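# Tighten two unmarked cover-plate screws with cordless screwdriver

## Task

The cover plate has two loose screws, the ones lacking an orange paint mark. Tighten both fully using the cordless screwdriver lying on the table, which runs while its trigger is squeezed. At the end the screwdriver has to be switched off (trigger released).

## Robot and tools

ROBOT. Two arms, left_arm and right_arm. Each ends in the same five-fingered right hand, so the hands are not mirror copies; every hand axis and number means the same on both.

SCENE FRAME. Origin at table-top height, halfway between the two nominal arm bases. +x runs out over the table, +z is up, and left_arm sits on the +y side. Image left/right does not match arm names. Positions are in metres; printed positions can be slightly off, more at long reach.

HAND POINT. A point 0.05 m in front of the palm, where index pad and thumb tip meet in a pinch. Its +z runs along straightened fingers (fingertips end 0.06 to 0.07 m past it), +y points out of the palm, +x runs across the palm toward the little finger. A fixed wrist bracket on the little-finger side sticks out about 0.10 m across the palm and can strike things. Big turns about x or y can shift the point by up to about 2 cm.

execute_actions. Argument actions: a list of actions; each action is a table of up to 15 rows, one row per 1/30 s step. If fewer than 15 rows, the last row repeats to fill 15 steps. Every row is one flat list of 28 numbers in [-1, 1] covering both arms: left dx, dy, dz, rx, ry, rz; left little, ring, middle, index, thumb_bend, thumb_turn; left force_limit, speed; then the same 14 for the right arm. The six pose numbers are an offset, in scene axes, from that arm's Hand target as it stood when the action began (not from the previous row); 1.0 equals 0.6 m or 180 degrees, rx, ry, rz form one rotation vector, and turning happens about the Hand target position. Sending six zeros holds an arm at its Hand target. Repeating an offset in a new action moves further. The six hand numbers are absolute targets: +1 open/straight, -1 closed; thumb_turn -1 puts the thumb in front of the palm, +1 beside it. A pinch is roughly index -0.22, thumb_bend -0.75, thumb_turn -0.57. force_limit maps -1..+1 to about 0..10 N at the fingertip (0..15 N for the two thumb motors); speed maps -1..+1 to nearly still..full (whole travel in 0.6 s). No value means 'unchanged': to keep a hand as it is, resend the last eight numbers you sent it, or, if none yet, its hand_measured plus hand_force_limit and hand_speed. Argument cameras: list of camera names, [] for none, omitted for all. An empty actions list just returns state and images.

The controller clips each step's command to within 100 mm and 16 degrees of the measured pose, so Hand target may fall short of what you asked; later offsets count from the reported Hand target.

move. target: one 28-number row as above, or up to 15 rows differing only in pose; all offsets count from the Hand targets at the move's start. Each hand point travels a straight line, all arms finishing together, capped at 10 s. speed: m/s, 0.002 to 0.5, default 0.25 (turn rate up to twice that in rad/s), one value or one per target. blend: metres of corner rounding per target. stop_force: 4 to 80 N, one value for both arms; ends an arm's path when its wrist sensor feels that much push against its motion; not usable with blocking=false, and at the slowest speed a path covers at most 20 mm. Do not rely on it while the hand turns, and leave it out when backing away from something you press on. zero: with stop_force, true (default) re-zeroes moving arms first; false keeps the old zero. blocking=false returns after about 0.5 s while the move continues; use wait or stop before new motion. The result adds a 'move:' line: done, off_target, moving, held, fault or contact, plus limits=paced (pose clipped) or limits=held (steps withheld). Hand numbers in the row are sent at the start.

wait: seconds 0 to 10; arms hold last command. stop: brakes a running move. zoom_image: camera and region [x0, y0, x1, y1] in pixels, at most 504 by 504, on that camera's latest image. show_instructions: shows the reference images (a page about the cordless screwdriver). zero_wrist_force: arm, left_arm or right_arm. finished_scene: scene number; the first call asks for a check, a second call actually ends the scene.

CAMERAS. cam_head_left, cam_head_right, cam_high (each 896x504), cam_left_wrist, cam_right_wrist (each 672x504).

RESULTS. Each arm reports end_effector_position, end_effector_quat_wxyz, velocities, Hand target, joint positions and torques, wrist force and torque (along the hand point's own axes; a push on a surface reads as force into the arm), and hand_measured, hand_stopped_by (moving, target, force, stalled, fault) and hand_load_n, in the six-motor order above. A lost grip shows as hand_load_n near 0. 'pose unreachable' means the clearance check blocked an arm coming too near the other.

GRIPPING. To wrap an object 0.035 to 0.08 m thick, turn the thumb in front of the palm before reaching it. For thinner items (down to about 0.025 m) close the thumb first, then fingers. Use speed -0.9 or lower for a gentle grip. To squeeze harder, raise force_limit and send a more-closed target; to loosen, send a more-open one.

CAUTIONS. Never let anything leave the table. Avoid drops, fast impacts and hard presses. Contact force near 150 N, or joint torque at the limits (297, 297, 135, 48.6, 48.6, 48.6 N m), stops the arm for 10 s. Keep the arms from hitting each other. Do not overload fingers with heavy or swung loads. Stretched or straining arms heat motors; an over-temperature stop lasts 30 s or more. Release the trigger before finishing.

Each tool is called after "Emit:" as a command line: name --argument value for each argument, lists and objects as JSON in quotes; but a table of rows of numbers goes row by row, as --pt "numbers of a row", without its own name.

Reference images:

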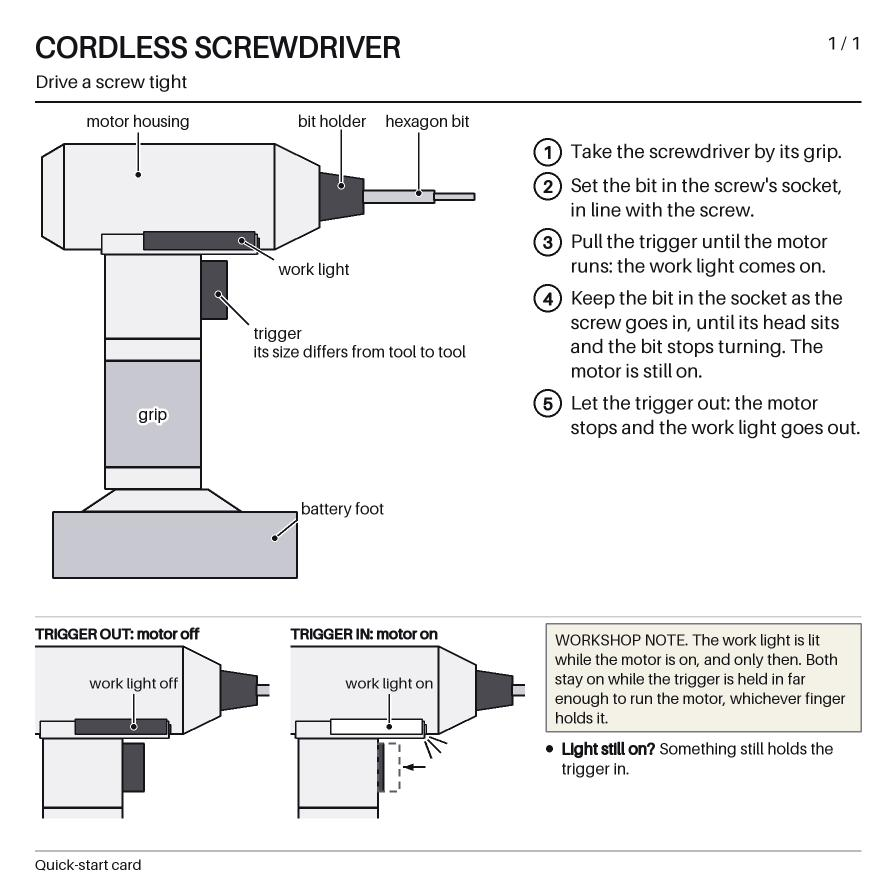

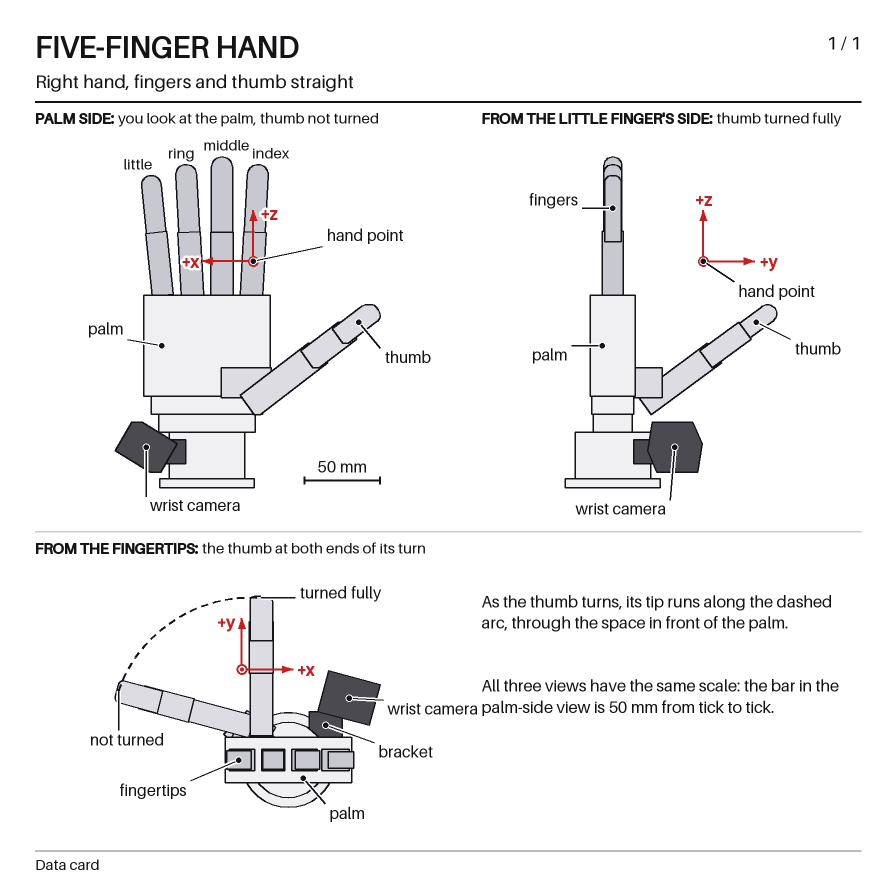

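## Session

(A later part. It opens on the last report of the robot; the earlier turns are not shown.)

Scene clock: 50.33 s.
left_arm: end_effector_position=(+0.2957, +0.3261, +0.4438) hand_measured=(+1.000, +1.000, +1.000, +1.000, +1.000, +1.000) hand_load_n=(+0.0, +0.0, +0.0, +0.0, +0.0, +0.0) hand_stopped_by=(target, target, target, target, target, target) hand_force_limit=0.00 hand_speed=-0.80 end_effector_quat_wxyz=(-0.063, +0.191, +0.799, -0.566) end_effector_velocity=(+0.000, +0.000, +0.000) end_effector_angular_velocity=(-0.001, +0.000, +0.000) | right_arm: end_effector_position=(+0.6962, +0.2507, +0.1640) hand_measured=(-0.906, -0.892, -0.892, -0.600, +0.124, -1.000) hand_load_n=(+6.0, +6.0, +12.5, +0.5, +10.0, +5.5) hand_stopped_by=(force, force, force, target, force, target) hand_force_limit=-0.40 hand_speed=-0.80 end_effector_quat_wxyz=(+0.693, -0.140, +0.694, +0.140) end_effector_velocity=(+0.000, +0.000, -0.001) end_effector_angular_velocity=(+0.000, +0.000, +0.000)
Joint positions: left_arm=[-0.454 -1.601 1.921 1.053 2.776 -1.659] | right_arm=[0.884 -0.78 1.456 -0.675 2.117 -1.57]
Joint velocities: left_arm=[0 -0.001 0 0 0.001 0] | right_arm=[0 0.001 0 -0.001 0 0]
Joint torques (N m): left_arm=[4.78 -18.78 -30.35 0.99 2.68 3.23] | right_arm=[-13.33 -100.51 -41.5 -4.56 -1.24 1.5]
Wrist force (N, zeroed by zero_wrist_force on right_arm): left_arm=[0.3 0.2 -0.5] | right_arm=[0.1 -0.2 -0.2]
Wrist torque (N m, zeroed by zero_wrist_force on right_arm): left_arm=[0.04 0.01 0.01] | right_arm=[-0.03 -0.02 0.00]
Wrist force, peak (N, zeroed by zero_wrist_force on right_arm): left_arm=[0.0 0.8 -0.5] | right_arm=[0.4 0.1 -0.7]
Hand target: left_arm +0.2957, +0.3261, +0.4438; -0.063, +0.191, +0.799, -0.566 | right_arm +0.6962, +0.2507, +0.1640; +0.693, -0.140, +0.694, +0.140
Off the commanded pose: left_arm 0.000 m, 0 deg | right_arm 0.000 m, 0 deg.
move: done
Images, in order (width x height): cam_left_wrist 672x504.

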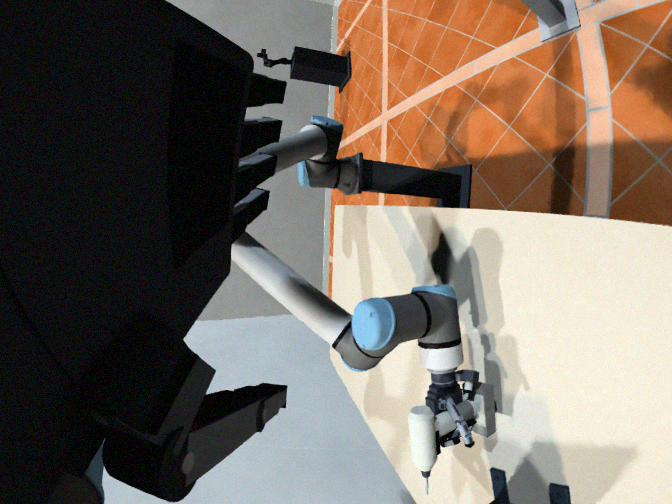

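Emit:
move --target '[0,0,0,0,0,0,1,1,1,1,1,1,0,-0.8,0,0,0,0,0,0,-1,-1,-1,-1,-1,-1,0,-0.8]' --speed 0.06 --cameras '["cam_left_wrist","cam_right_wrist"]'

Emit:
zoom_image --camera "cam_left_wrist" --region '[380, 360, 520, 500]'

Scene clock: 51.40 s.
left_arm: end_effector_position=(+0.2957, +0.3261, +0.4438) hand_measured=(+1.000, +1.000, +1.000, +1.000, +1.000, +1.000) hand_load_n=(+0.0, +0.0, -0.5, +0.0, +0.0, +0.0) hand_stopped_by=(target, target, target, target, target, target) hand_force_limit=0.00 hand_speed=-0.80 end_effector_quat_wxyz=(-0.063, +0.191, +0.799, -0.566) end_effector_velocity=(+0.000, +0.000, +0.000) end_effector_angular_velocity=(+0.000, +0.001, +0.001) | right_arm: end_effector_position=(+0.6962, +0.2507, +0.1640) hand_measured=(-0.906, -0.892, -0.892, -0.830, +0.124, -1.000) hand_load_n=(+6.0, +5.5, +12.0, +5.5, +10.0, +5.0) hand_stopped_by=(force, force, force, force, force, target) hand_force_limit=0.00 hand_speed=-0.80 end_effector_quat_wxyz=(+0.693, -0.140, +0.694, +0.140) end_effector_velocity=(+0.000, +0.000, +0.001) end_effector_angular_velocity=(+0.001, -0.001, +0.000)
Joint positions: left_arm=[-0.454 -1.601 1.921 1.053 2.776 -1.659] | right_arm=[0.884 -0.78 1.456 -0.675 2.117 -1.57]
Joint velocities: left_arm=[0.001 0 0 0 0 -0.001] | right_arm=[0 -0.001 0 -0.001 0 0]
Joint torques (N m): left_arm=[3.57 -19.33 -30.02 0.82 2.16 3.66] | right_arm=[-13.36 -101.34 -43.19 -4.21 -1.09 1.41]
Wrist force (N, zeroed by zero_wrist_force on right_arm): left_arm=[0.1 0.2 -0.4] | right_arm=[0.3 -0.1 -0.3]
Wrist torque (N m, zeroed by zero_wrist_force on right_arm): left_arm=[0.04 0.04 0.00] | right_arm=[0.00 -0.04 0.01]
Wrist force, peak (N, zeroed by zero_wrist_force on right_arm): left_arm=[-0.2 0.3 -0.8] | right_arm=[0.1 0.4 -0.4]
Hand target: left_arm +0.2957, +0.3261, +0.4438; -0.063, +0.191, +0.799, -0.566 | right_arm +0.6962, +0.2507, +0.1640; +0.693, -0.140, +0.694, +0.140
Off the commanded pose: left_arm 0.000 m, 0 deg | right_arm 0.000 m, 0 deg.
move: done
Images, in order (width x height): cam_left_wrist 672x504, cam_right_wrist 672x504.

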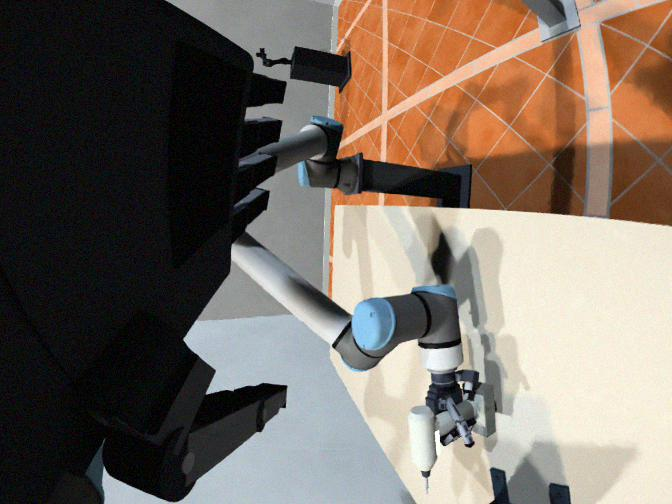

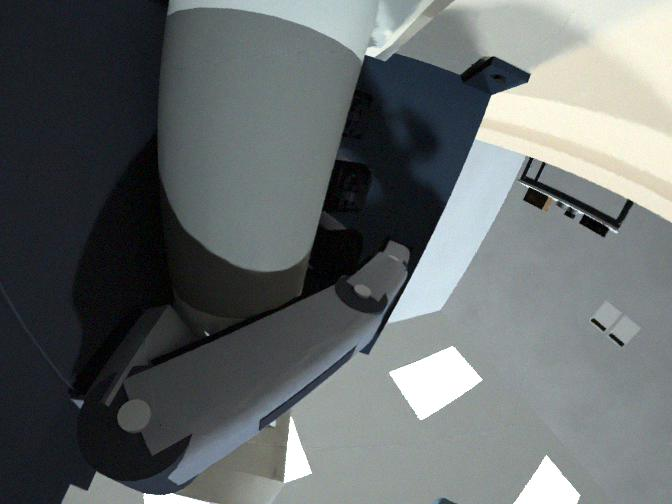

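Scaled by 3.600 from the camera's 672x504 image, which has a finer 960x720 frame.

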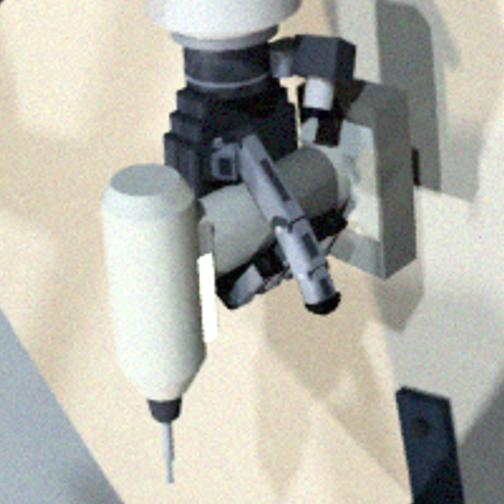

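Emit:
move --target '[0,0,0,0,0,0,1,1,1,1,1,1,0,-0.8,0,0,0.25,0,0,0,-1,-1,-1,-0.4,-1,-1,0,-0.6]' --speed 0.12 --cameras '[]'

Emit:
move --target '[0,0,0,0,0,0,1,1,1,1,1,1,0,-0.8,0.06,0.1,0,0,0,0.044,-1,-1,-1,-0.4,-1,-1,0,-0.6]' --speed 0.12

Emit:
zoom_image --camera "cam_left_wrist" --region '[340, 330, 514, 504]'

Emit:
zoom_image --camera "cam_high" --region '[370, 130, 500, 290]'

Scene clock: 54.43 s.
left_arm: end_effector_position=(+0.2957, +0.3261, +0.4438) hand_measured=(+1.000, +1.000, +1.000, +1.000, +1.000, +1.000) hand_load_n=(+0.0, +0.0, +0.0, +0.0, -0.5, -0.5) hand_stopped_by=(target, target, target, target, target, target) hand_force_limit=0.00 hand_speed=-0.80 end_effector_quat_wxyz=(-0.063, +0.191, +0.799, -0.566) end_effector_velocity=(-0.001, +0.000, +0.001) end_effector_angular_velocity=(-0.001, +0.001, -0.001) | right_arm: end_effector_position=(+0.6962, +0.2506, +0.3139) hand_measured=(-0.906, -0.892, -0.892, -0.400, +0.124, -1.000) hand_load_n=(+5.5, +5.5, +12.0, +0.0, +10.5, +5.0) hand_stopped_by=(force, force, force, target, force, target) hand_force_limit=0.00 hand_speed=-0.60 end_effector_quat_wxyz=(+0.693, -0.140, +0.694, +0.140) end_effector_velocity=(+0.000, +0.000, -0.002) end_effector_angular_velocity=(+0.000, +0.000, +0.000)
Joint positions: left_arm=[-0.454 -1.601 1.921 1.053 2.776 -1.659] | right_arm=[0.884 -0.915 1.393 -0.476 2.117 -1.57]
Joint velocities: left_arm=[-0.001 -0.001 0 0 0.001 -0.001] | right_arm=[0 0.002 0.002 -0.004 0 0]
Joint torques (N m): left_arm=[3.35 -19.99 -31.94 0.94 2.44 3.37] | right_arm=[-14.55 -97.32 -39.53 -6.87 -0.53 0.75]
Wrist force (N, zeroed by zero_wrist_force on right_arm): left_arm=[-0.4 0.3 -0.3] | right_arm=[0.5 0.4 -0.2]
Wrist torque (N m, zeroed by zero_wrist_force on right_arm): left_arm=[0.05 0.10 -0.02] | right_arm=[0.08 -0.06 0.03]
Wrist force, peak (N, zeroed by zero_wrist_force on right_arm): left_arm=[0.5 0.1 -0.9] | right_arm=[3.0 -0.3 -0.4]
Hand target: left_arm +0.2957, +0.3261, +0.4438; -0.063, +0.191, +0.799, -0.566 | right_arm +0.6962, +0.2506, +0.3139; +0.693, -0.140, +0.694, +0.140
Off the commanded pose: left_arm 0.000 m, 0 deg | right_arm 0.000 m, 0 deg.
move: done
No camera images: "cameras" was empty.

Scene clock: 55.43 s.
left_arm: end_effector_position=(+0.2957, +0.3261, +0.4438) hand_measured=(+1.000, +1.000, +1.000, +1.000, +1.000, +1.000) hand_load_n=(+0.0, +0.0, +0.0, +0.0, +0.0, -0.5) hand_stopped_by=(target, target, target, target, target, target) hand_force_limit=0.00 hand_speed=-0.80 end_effector_quat_wxyz=(-0.063, +0.191, +0.799, -0.566) end_effector_velocity=(+0.000, -0.001, +0.000) end_effector_angular_velocity=(-0.001, +0.001, -0.001) | right_arm: end_effector_position=(+0.7323, +0.3105, +0.3139) hand_measured=(-0.906, -0.892, -0.892, -0.400, +0.124, -1.000) hand_load_n=(+5.5, +5.5, +11.5, +0.0, +10.5, +5.0) hand_stopped_by=(force, force, force, target, force, target) hand_force_limit=0.00 hand_speed=-0.60 end_effector_quat_wxyz=(+0.681, -0.187, +0.682, +0.187) end_effector_velocity=(+0.000, +0.001, +0.001) end_effector_angular_velocity=(+0.002, -0.001, +0.002)
Joint positions: left_arm=[-0.454 -1.601 1.921 1.053 2.776 -1.659] | right_arm=[0.851 -0.831 1.245 -0.412 1.946 -1.57]
Joint velocities: left_arm=[-0.001 0 0 0 0.001 0] | right_arm=[0 0 -0.001 -0.001 -0.002 0]
Joint torques (N m): left_arm=[7.57 -22.82 -32.76 1.03 2.26 4.12] | right_arm=[14.43 -110.29 -49.15 -6.52 -0.59 0.87]
Wrist force (N, zeroed by zero_wrist_force on right_arm): left_arm=[-0.1 -0.2 -0.6] | right_arm=[0.2 -0.1 -0.5]
Wrist torque (N m, zeroed by zero_wrist_force on right_arm): left_arm=[-0.02 0.07 -0.02] | right_arm=[0.02 -0.02 0.03]
Wrist force, peak (N, zeroed by zero_wrist_force on right_arm): left_arm=[-0.3 -0.3 -0.8] | right_arm=[0.5 -1.1 -2.9]
Hand target: left_arm +0.2957, +0.3261, +0.4438; -0.063, +0.191, +0.799, -0.566 | right_arm +0.7322, +0.3107, +0.3140; +0.681, -0.187, +0.682, +0.187
Off the commanded pose: left_arm 0.000 m, 0 deg | right_arm 0.000 m, 0 deg.
move: done

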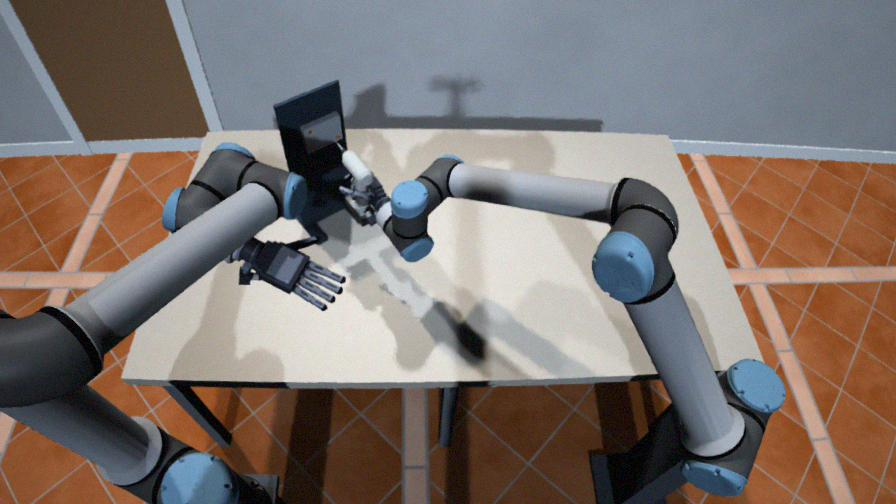

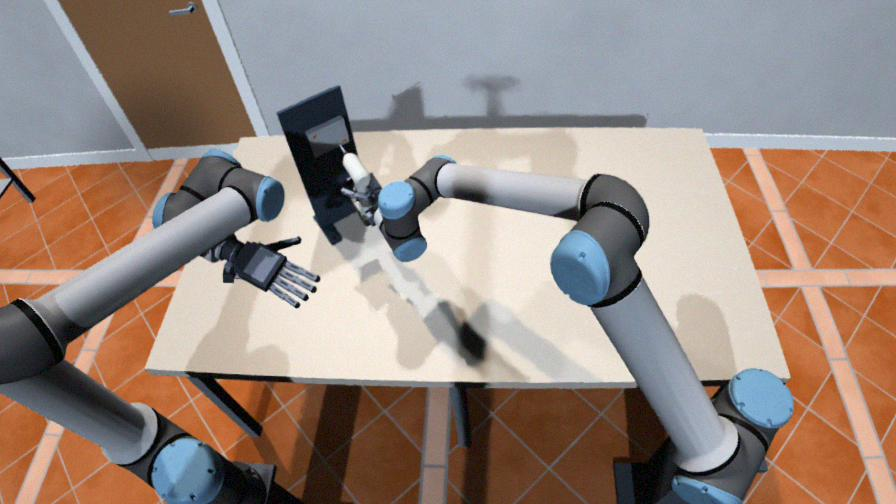

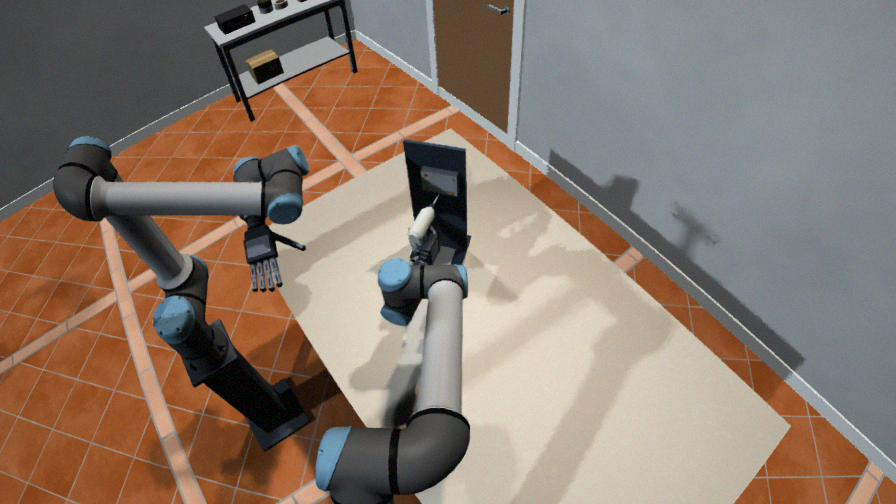

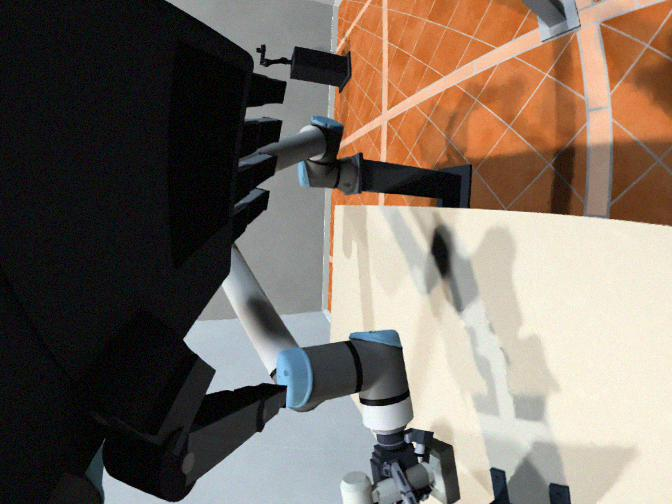

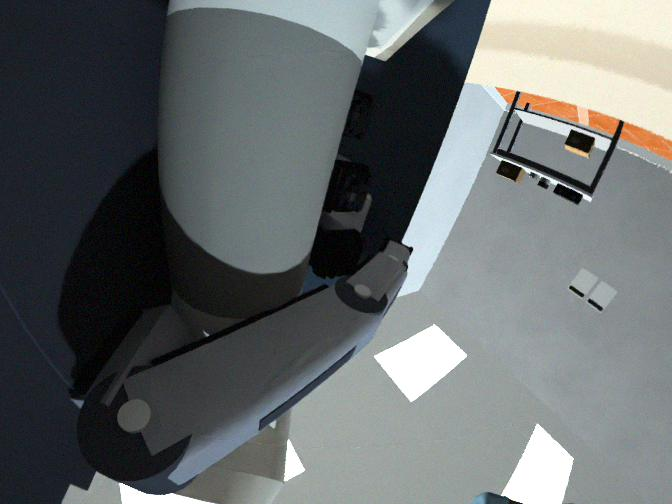

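Scaled by 2.897 from the camera's 672x504 image, which has a finer 960x720 frame.

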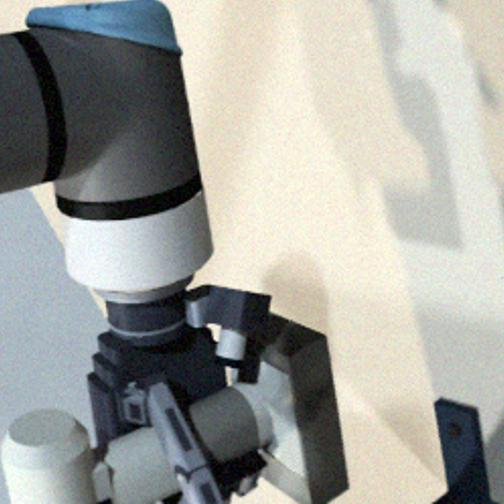

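Scaled by 3.150.

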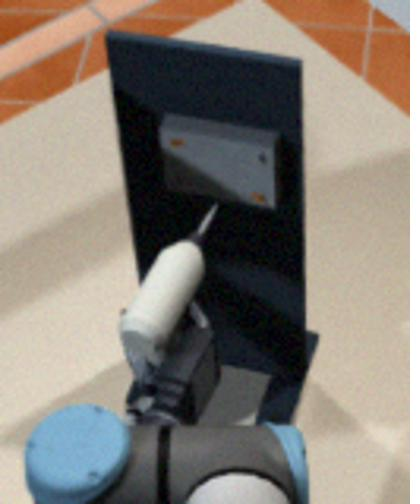

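Emit:
move --pt "0.3 0.25 0 0 0 0 -1 -1 -1 -1 1 1 0 0 0 0 0 0 0 0 -1 -1 -1 -0.4 -1 -1 0 -0.6" --pt "0.8 0.3 0 0 0 0.055 -1 -1 -1 -1 1 1 0 0 0 0 0 0 0 0 -1 -1 -1 -0.4 -1 -1 0 -0.6" --speed 0.15 --blend 0.05

Scene clock: 57.83 s.
left_arm: end_effector_position=(+0.3076, +0.3359, +0.4437) hand_measured=(-1.000, -1.000, -1.000, -1.000, +1.000, +1.000) hand_load_n=(+0.0, +0.5, +0.0, +0.0, +0.0, +0.0) hand_stopped_by=(target, target, target, target, target, target) hand_force_limit=0.00 hand_speed=0.00 end_effector_quat_wxyz=(-0.061, +0.189, +0.800, -0.566) end_effector_velocity=(+0.000, +0.000, +0.000) end_effector_angular_velocity=(+0.000, -0.001, -0.001) | right_arm: end_effector_position=(+0.7322, +0.3107, +0.3140) hand_measured=(-0.906, -0.892, -0.892, -0.400, +0.124, -1.000) hand_load_n=(+5.5, +5.5, +12.0, +0.0, +10.5, +5.0) hand_stopped_by=(force, force, force, target, force, target) hand_force_limit=0.00 hand_speed=-0.60 end_effector_quat_wxyz=(+0.681, -0.187, +0.682, +0.187) end_effector_velocity=(+0.000, +0.000, +0.000) end_effector_angular_velocity=(-0.001, +0.001, +0.000)
Joint positions: left_arm=[-0.421 -1.574 1.911 1.111 2.78 -1.578] | right_arm=[0.851 -0.831 1.245 -0.412 1.946 -1.57]
Joint velocities: left_arm=[0 0 0 0 0 0.001] | right_arm=[0 0 0 0.001 0 0]
Joint torques (N m): left_arm=[-14.43 -52.37 -25.75 2.84 0.2 3.09] | right_arm=[14.97 -105.29 -47.57 -5.45 -1.25 1.13]
Wrist force (N, zeroed by zero_wrist_force on right_arm): left_arm=[0.1 0.4 -0.4] | right_arm=[0.0 0.0 0.1]
Wrist torque (N m, zeroed by zero_wrist_force on right_arm): left_arm=[0.12 0.03 0.00] | right_arm=[-0.01 -0.01 0.01]
Wrist force, peak (N, zeroed by zero_wrist_force on right_arm): left_arm=[-1.1 -1.4 -3.0] | right_arm=[0.4 0.3 -0.6]
Hand target: left_arm +0.3076, +0.3359, +0.4437; -0.061, +0.189, +0.800, -0.566 | right_arm +0.7322, +0.3107, +0.3140; +0.681, -0.187, +0.682, +0.187
Off the commanded pose: left_arm 0.498 m, 10 deg | right_arm 0.000 m, 0 deg.
move: held (left_arm; a check stopped the path); path passed 0 of 2 targets; limits=held
pose unreachable (left arm): on one or more control steps of this call, first in action 0 (counted from 0), this arm could not follow its commanded pose, so it was not sent that pose on those steps. It may still have moved: this result reports where it is.
cause: moving toward the commanded pose would bring two parts of the arm too close to each other (joints 4 (wrist 1) to 6 (wrist 3) lie between them).

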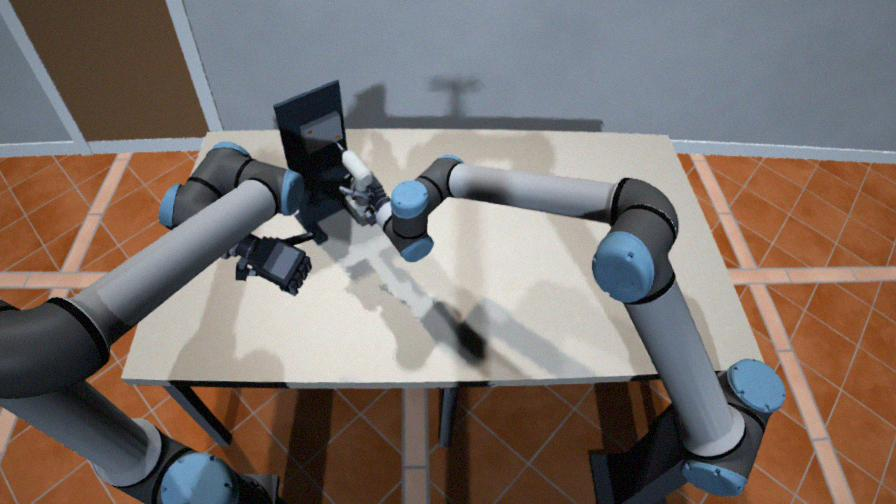

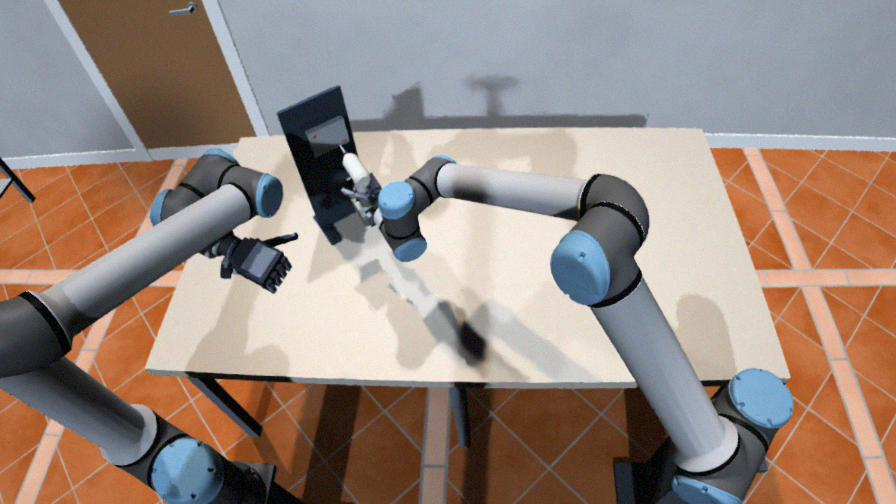

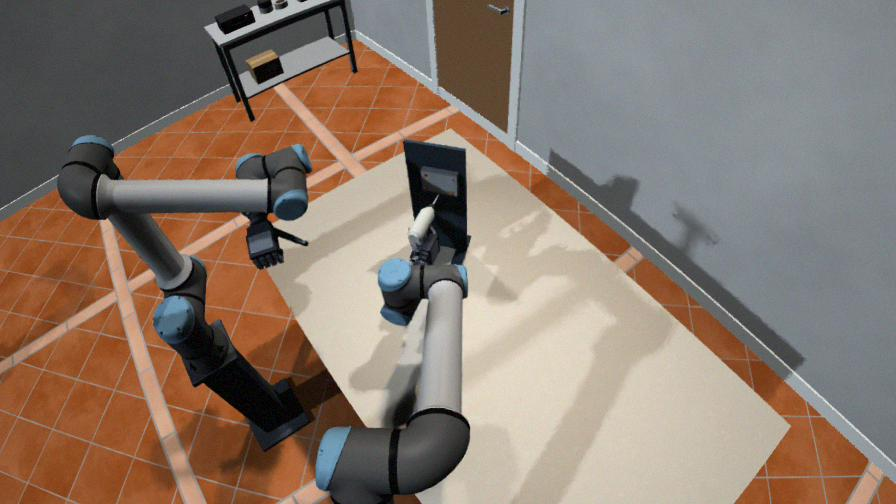

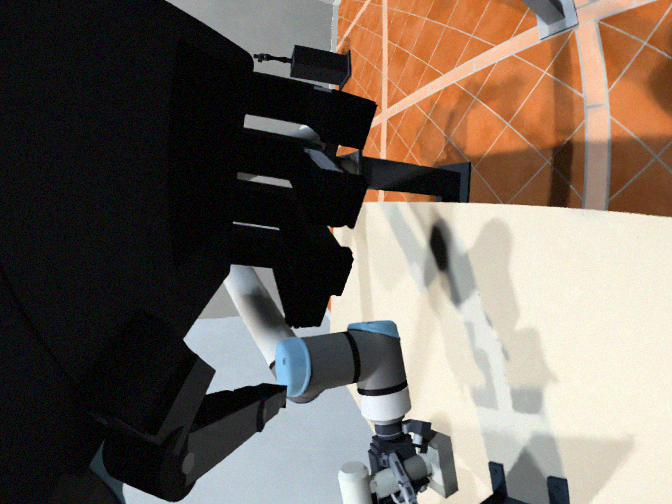

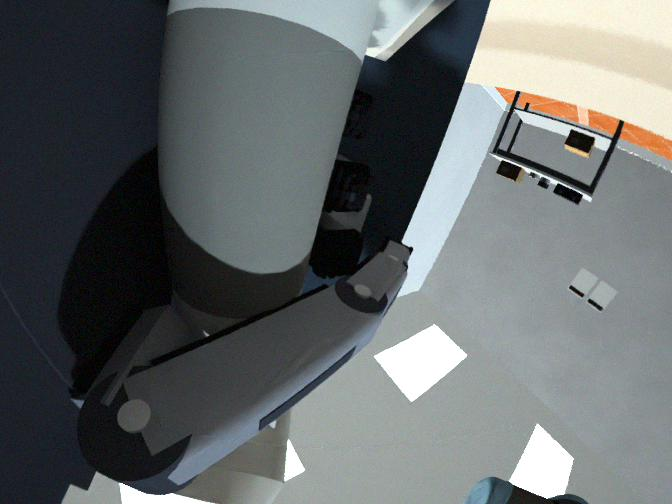

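Emit:
move --target '[0,0,0,0,0,0.2,-1,-1,-1,-1,1,1,0,0,0,0,0,0,0,0,-1,-1,-1,-0.4,-1,-1,0,-0.6]' --speed 0.3 --cameras '["cam_left_wrist","cam_high"]'

Scene clock: 59.57 s.
left_arm: end_effector_position=(+0.3077, +0.3357, +0.4446) hand_measured=(-1.000, -1.000, -1.000, -1.000, +1.000, +1.000) hand_load_n=(+0.0, +0.0, +0.0, +0.0, +0.0, -0.5) hand_stopped_by=(target, target, target, target, target, target) hand_force_limit=0.00 hand_speed=0.00 end_effector_quat_wxyz=(+0.117, -0.068, +0.819, -0.558) end_effector_velocity=(+0.000, +0.000, +0.000) end_effector_angular_velocity=(+0.001, -0.002, +0.001) | right_arm: end_effector_position=(+0.7322, +0.3107, +0.3140) hand_measured=(-0.906, -0.892, -0.892, -0.400, +0.124, -1.000) hand_load_n=(+5.5, +5.5, +12.0, +0.0, +10.5, +5.0) hand_stopped_by=(force, force, force, target, force, target) hand_force_limit=0.00 hand_speed=-0.60 end_effector_quat_wxyz=(+0.681, -0.187, +0.682, +0.187) end_effector_velocity=(+0.000, +0.000, +0.000) end_effector_angular_velocity=(+0.000, +0.000, +0.000)
Joint positions: left_arm=[-0.683 -2.015 2.076 0.373 2.159 -2.766] | right_arm=[0.851 -0.831 1.245 -0.412 1.946 -1.57]
Joint velocities: left_arm=[-0.001 0 -0.001 0 -0.002 0.001] | right_arm=[0 0 0 -0.001 0 0]
Joint torques (N m): left_arm=[-14.22 -5.34 -54.67 2.43 -1.22 -1.67] | right_arm=[13.8 -105.05 -43.45 -4.65 -0.82 1.07]
Wrist force (N, zeroed by zero_wrist_force on right_arm): left_arm=[0.2 -0.1 -0.3] | right_arm=[0.2 0.1 -0.2]
Wrist torque (N m, zeroed by zero_wrist_force on right_arm): left_arm=[0.03 -0.01 -0.02] | right_arm=[0.04 -0.03 0.03]
Wrist force, peak (N, zeroed by zero_wrist_force on right_arm): left_arm=[-0.8 0.0 -0.7] | right_arm=[0.2 0.2 -0.8]
Hand target: left_arm +0.3077, +0.3357, +0.4446; +0.117, -0.068, +0.819, -0.558 | right_arm +0.7322, +0.3107, +0.3140; +0.681, -0.187, +0.682, +0.187
Off the commanded pose: left_arm 0.001 m, 0 deg | right_arm 0.000 m, 0 deg.
move: done
Images, in order (width x height): cam_high 896x504, cam_left_wrist 672x504.

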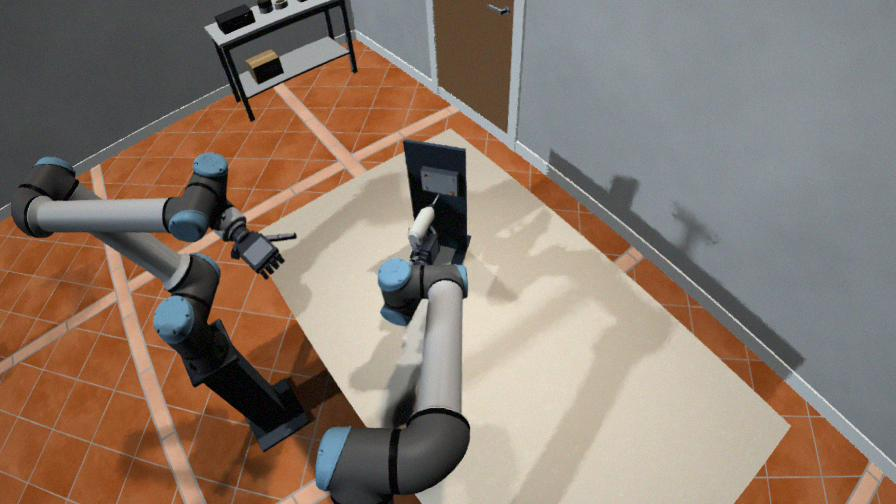

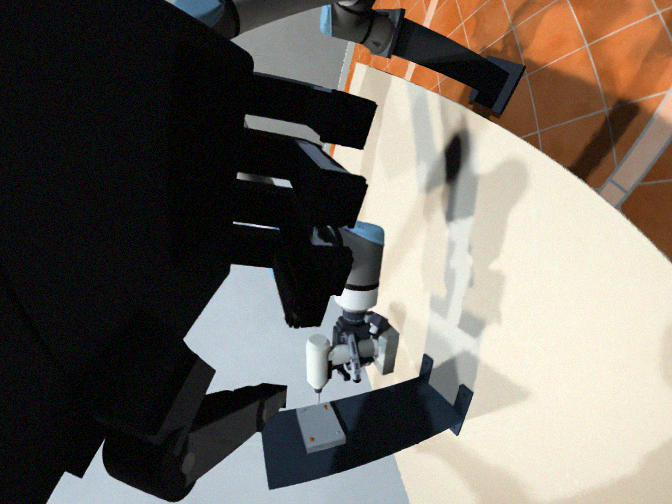

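Emit:
move --pt "0.1 0 0.24 0 0 0 -1 -1 -1 -1 1 1 0 0 0 0 0 0 0 0 -1 -1 -1 -0.4 -1 -1 0 -0.6" --pt "0.77 0.1 0.24 0 0 0 -1 -1 -1 -1 1 1 0 0 0 0 0 0 0 0 -1 -1 -1 -0.4 -1 -1 0 -0.6" --speed 0.2 --blend 0.06

Scene clock: 63.43 s.
left_arm: end_effector_position=(+0.7701, +0.3956, +0.5870) hand_measured=(-1.000, -1.000, -1.000, -1.000, +1.000, +1.000) hand_load_n=(+0.0, +0.0, +0.0, +0.0, +0.0, -0.5) hand_stopped_by=(target, target, target, target, target, target) hand_force_limit=0.00 hand_speed=0.00 end_effector_quat_wxyz=(+0.117, -0.068, +0.819, -0.558) end_effector_velocity=(+0.000, +0.000, +0.000) end_effector_angular_velocity=(+0.000, +0.000, +0.000) | right_arm: end_effector_position=(+0.7322, +0.3107, +0.3140) hand_measured=(-0.906, -0.892, -0.892, -0.400, +0.124, -1.000) hand_load_n=(+5.5, +5.5, +12.0, +0.0, +10.5, +5.0) hand_stopped_by=(force, force, force, target, force, target) hand_force_limit=0.00 hand_speed=-0.60 end_effector_quat_wxyz=(+0.681, -0.187, +0.682, +0.187) end_effector_velocity=(+0.000, +0.000, -0.001) end_effector_angular_velocity=(-0.001, +0.001, +0.000)
Joint positions: left_arm=[-0.205 -1.12 0.957 0.864 2.567 -2.401] | right_arm=[0.851 -0.831 1.245 -0.412 1.946 -1.57]
Joint velocities: left_arm=[0 0 0 0 0 0] | right_arm=[0 0.001 0 0 0 0]
Joint torques (N m): left_arm=[-7.69 -57.34 -45.23 -1.19 -1.06 -4.66] | right_arm=[11.44 -105.2 -41.73 -2.95 -0.26 1.35]
Wrist force (N, zeroed by zero_wrist_force on right_arm): left_arm=[0.0 -0.1 -0.7] | right_arm=[0.3 0.1 -0.1]
Wrist torque (N m, zeroed by zero_wrist_force on right_arm): left_arm=[0.04 0.03 0.00] | right_arm=[0.02 -0.04 0.04]
Wrist force, peak (N, zeroed by zero_wrist_force on right_arm): left_arm=[-2.3 0.3 -0.6] | right_arm=[0.2 0.3 -0.7]
Hand target: left_arm +0.7702, +0.3955, +0.5870; +0.117, -0.068, +0.819, -0.558 | right_arm +0.7322, +0.3107, +0.3140; +0.681, -0.187, +0.682, +0.187
Off the commanded pose: left_arm 0.002 m, 0 deg | right_arm 0.000 m, 0 deg.
move: done

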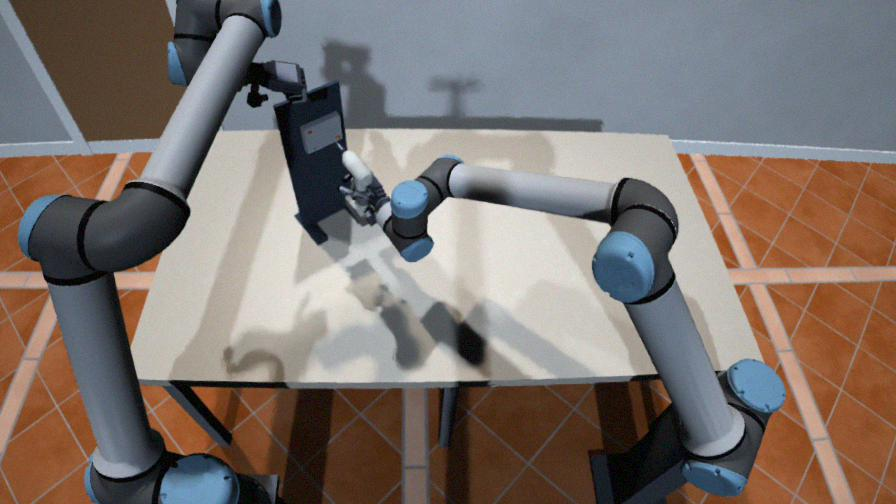

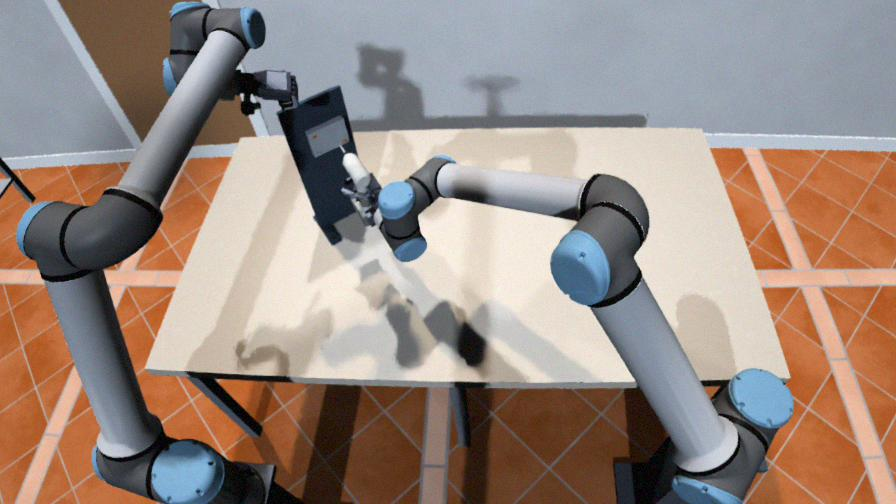

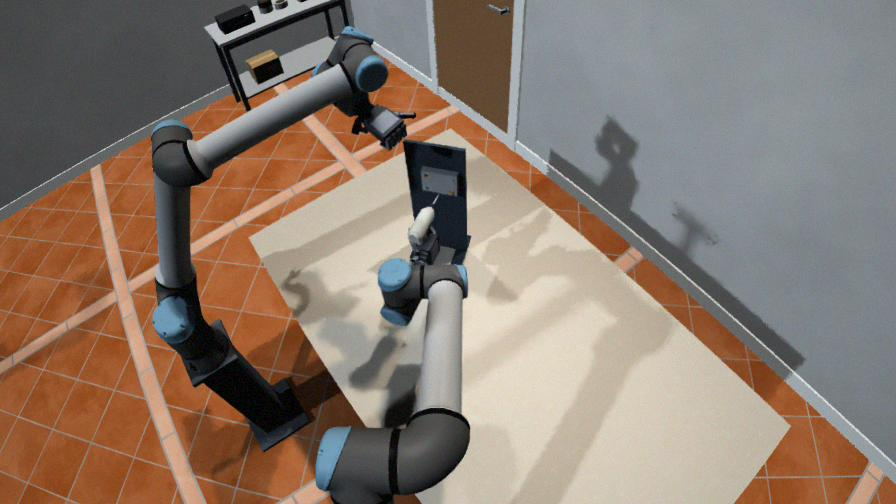

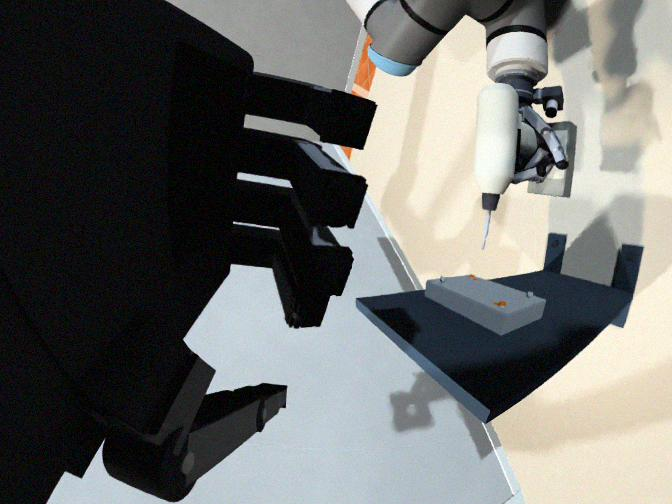

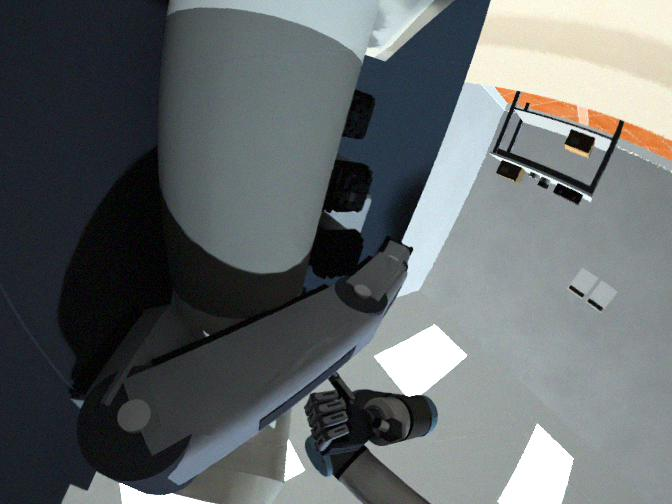

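Great view. Zoom.

Emit:
zoom_image --camera "cam_left_wrist" --region '[400, 180, 580, 360]'

Scaled by 2.800 from the camera's 672x504 image, which has a finer 960x720 frame.

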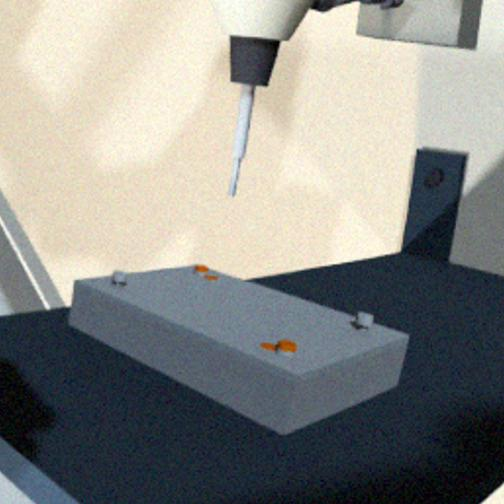

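Emit:
move --target '[-0.05,0.18,-0.18,0,0,0,-1,-1,-1,-1,1,1,0,0,0,0,0,0,0,0,-1,-1,-1,-0.4,-1,-1,0,-0.6]' --speed 0.2 --cameras '["cam_left_wrist","cam_high"]'

Emit:
zoom_image --camera "cam_left_wrist" --region '[300, 180, 500, 380]'

Scene clock: 65.50 s.
left_arm: end_effector_position=(+0.7401, +0.5036, +0.4788) hand_measured=(-1.000, -1.000, -1.000, -1.000, +1.000, +1.000) hand_load_n=(+0.0, +0.0, +0.0, +0.0, +0.0, -0.5) hand_stopped_by=(target, target, target, target, target, target) hand_force_limit=0.00 hand_speed=0.00 end_effector_quat_wxyz=(+0.117, -0.068, +0.819, -0.558) end_effector_velocity=(+0.000, +0.000, -0.001) end_effector_angular_velocity=(+0.000, +0.000, +0.000) | right_arm: end_effector_position=(+0.7322, +0.3107, +0.3140) hand_measured=(-0.906, -0.892, -0.892, -0.400, +0.124, -1.000) hand_load_n=(+6.0, +5.5, +12.0, +0.0, +10.5, +5.0) hand_stopped_by=(force, force, force, target, force, target) hand_force_limit=0.00 hand_speed=-0.60 end_effector_quat_wxyz=(+0.681, -0.187, +0.682, +0.187) end_effector_velocity=(+0.000, +0.000, -0.002) end_effector_angular_velocity=(-0.001, +0.001, +0.000)
Joint positions: left_arm=[-0.065 -1.135 1.195 0.814 2.666 -2.202] | right_arm=[0.851 -0.831 1.245 -0.412 1.946 -1.57]
Joint velocities: left_arm=[0 0.001 0 0 0 0] | right_arm=[0 0.002 0 0 0 0]
Joint torques (N m): left_arm=[4.44 -77.43 -43.48 4.66 -0.54 -1.3] | right_arm=[12.16 -104.22 -42.16 -2.11 -0.15 1.2]
Wrist force (N, zeroed by zero_wrist_force on right_arm): left_arm=[0.2 -0.4 -0.6] | right_arm=[0.0 0.0 -0.6]
Wrist torque (N m, zeroed by zero_wrist_force on right_arm): left_arm=[-0.02 -0.01 -0.01] | right_arm=[0.03 0.01 0.01]
Wrist force, peak (N, zeroed by zero_wrist_force on right_arm): left_arm=[0.2 1.7 -1.5] | right_arm=[0.1 0.3 -0.9]
Hand target: left_arm +0.7400, +0.5037, +0.4789; +0.117, -0.068, +0.819, -0.558 | right_arm +0.7322, +0.3107, +0.3140; +0.681, -0.187, +0.682, +0.187
Off the commanded pose: left_arm 0.000 m, 0 deg | right_arm 0.000 m, 0 deg.
move: done
Images, in order (width x height): cam_high 896x504, cam_left_wrist 672x504.

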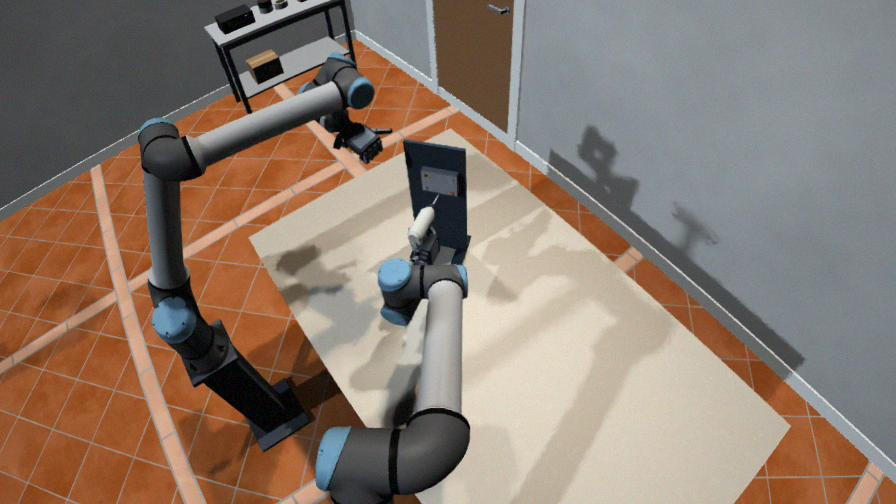

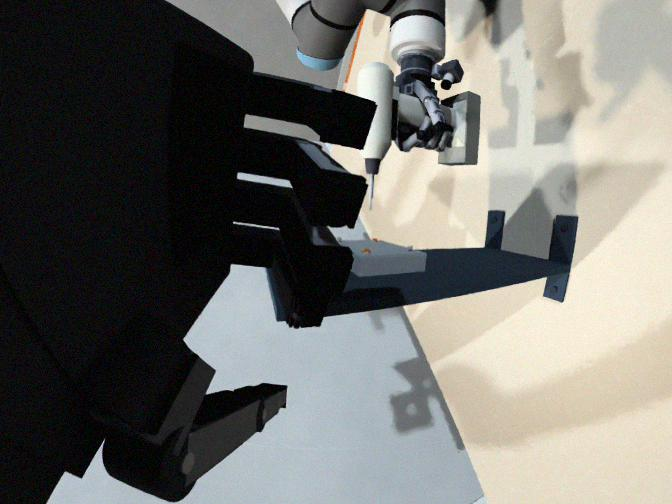

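Scaled by 2.520 from the camera's 672x504 image, which has a finer 960x720 frame.

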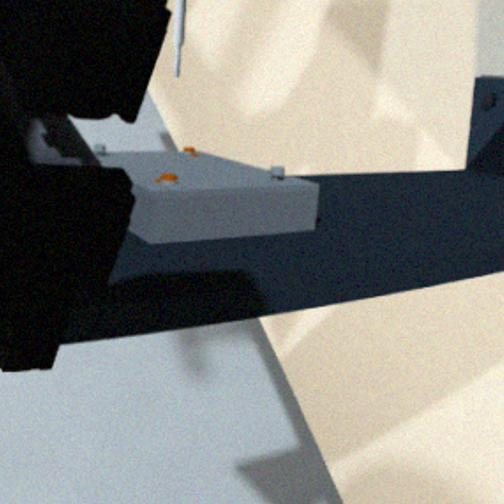

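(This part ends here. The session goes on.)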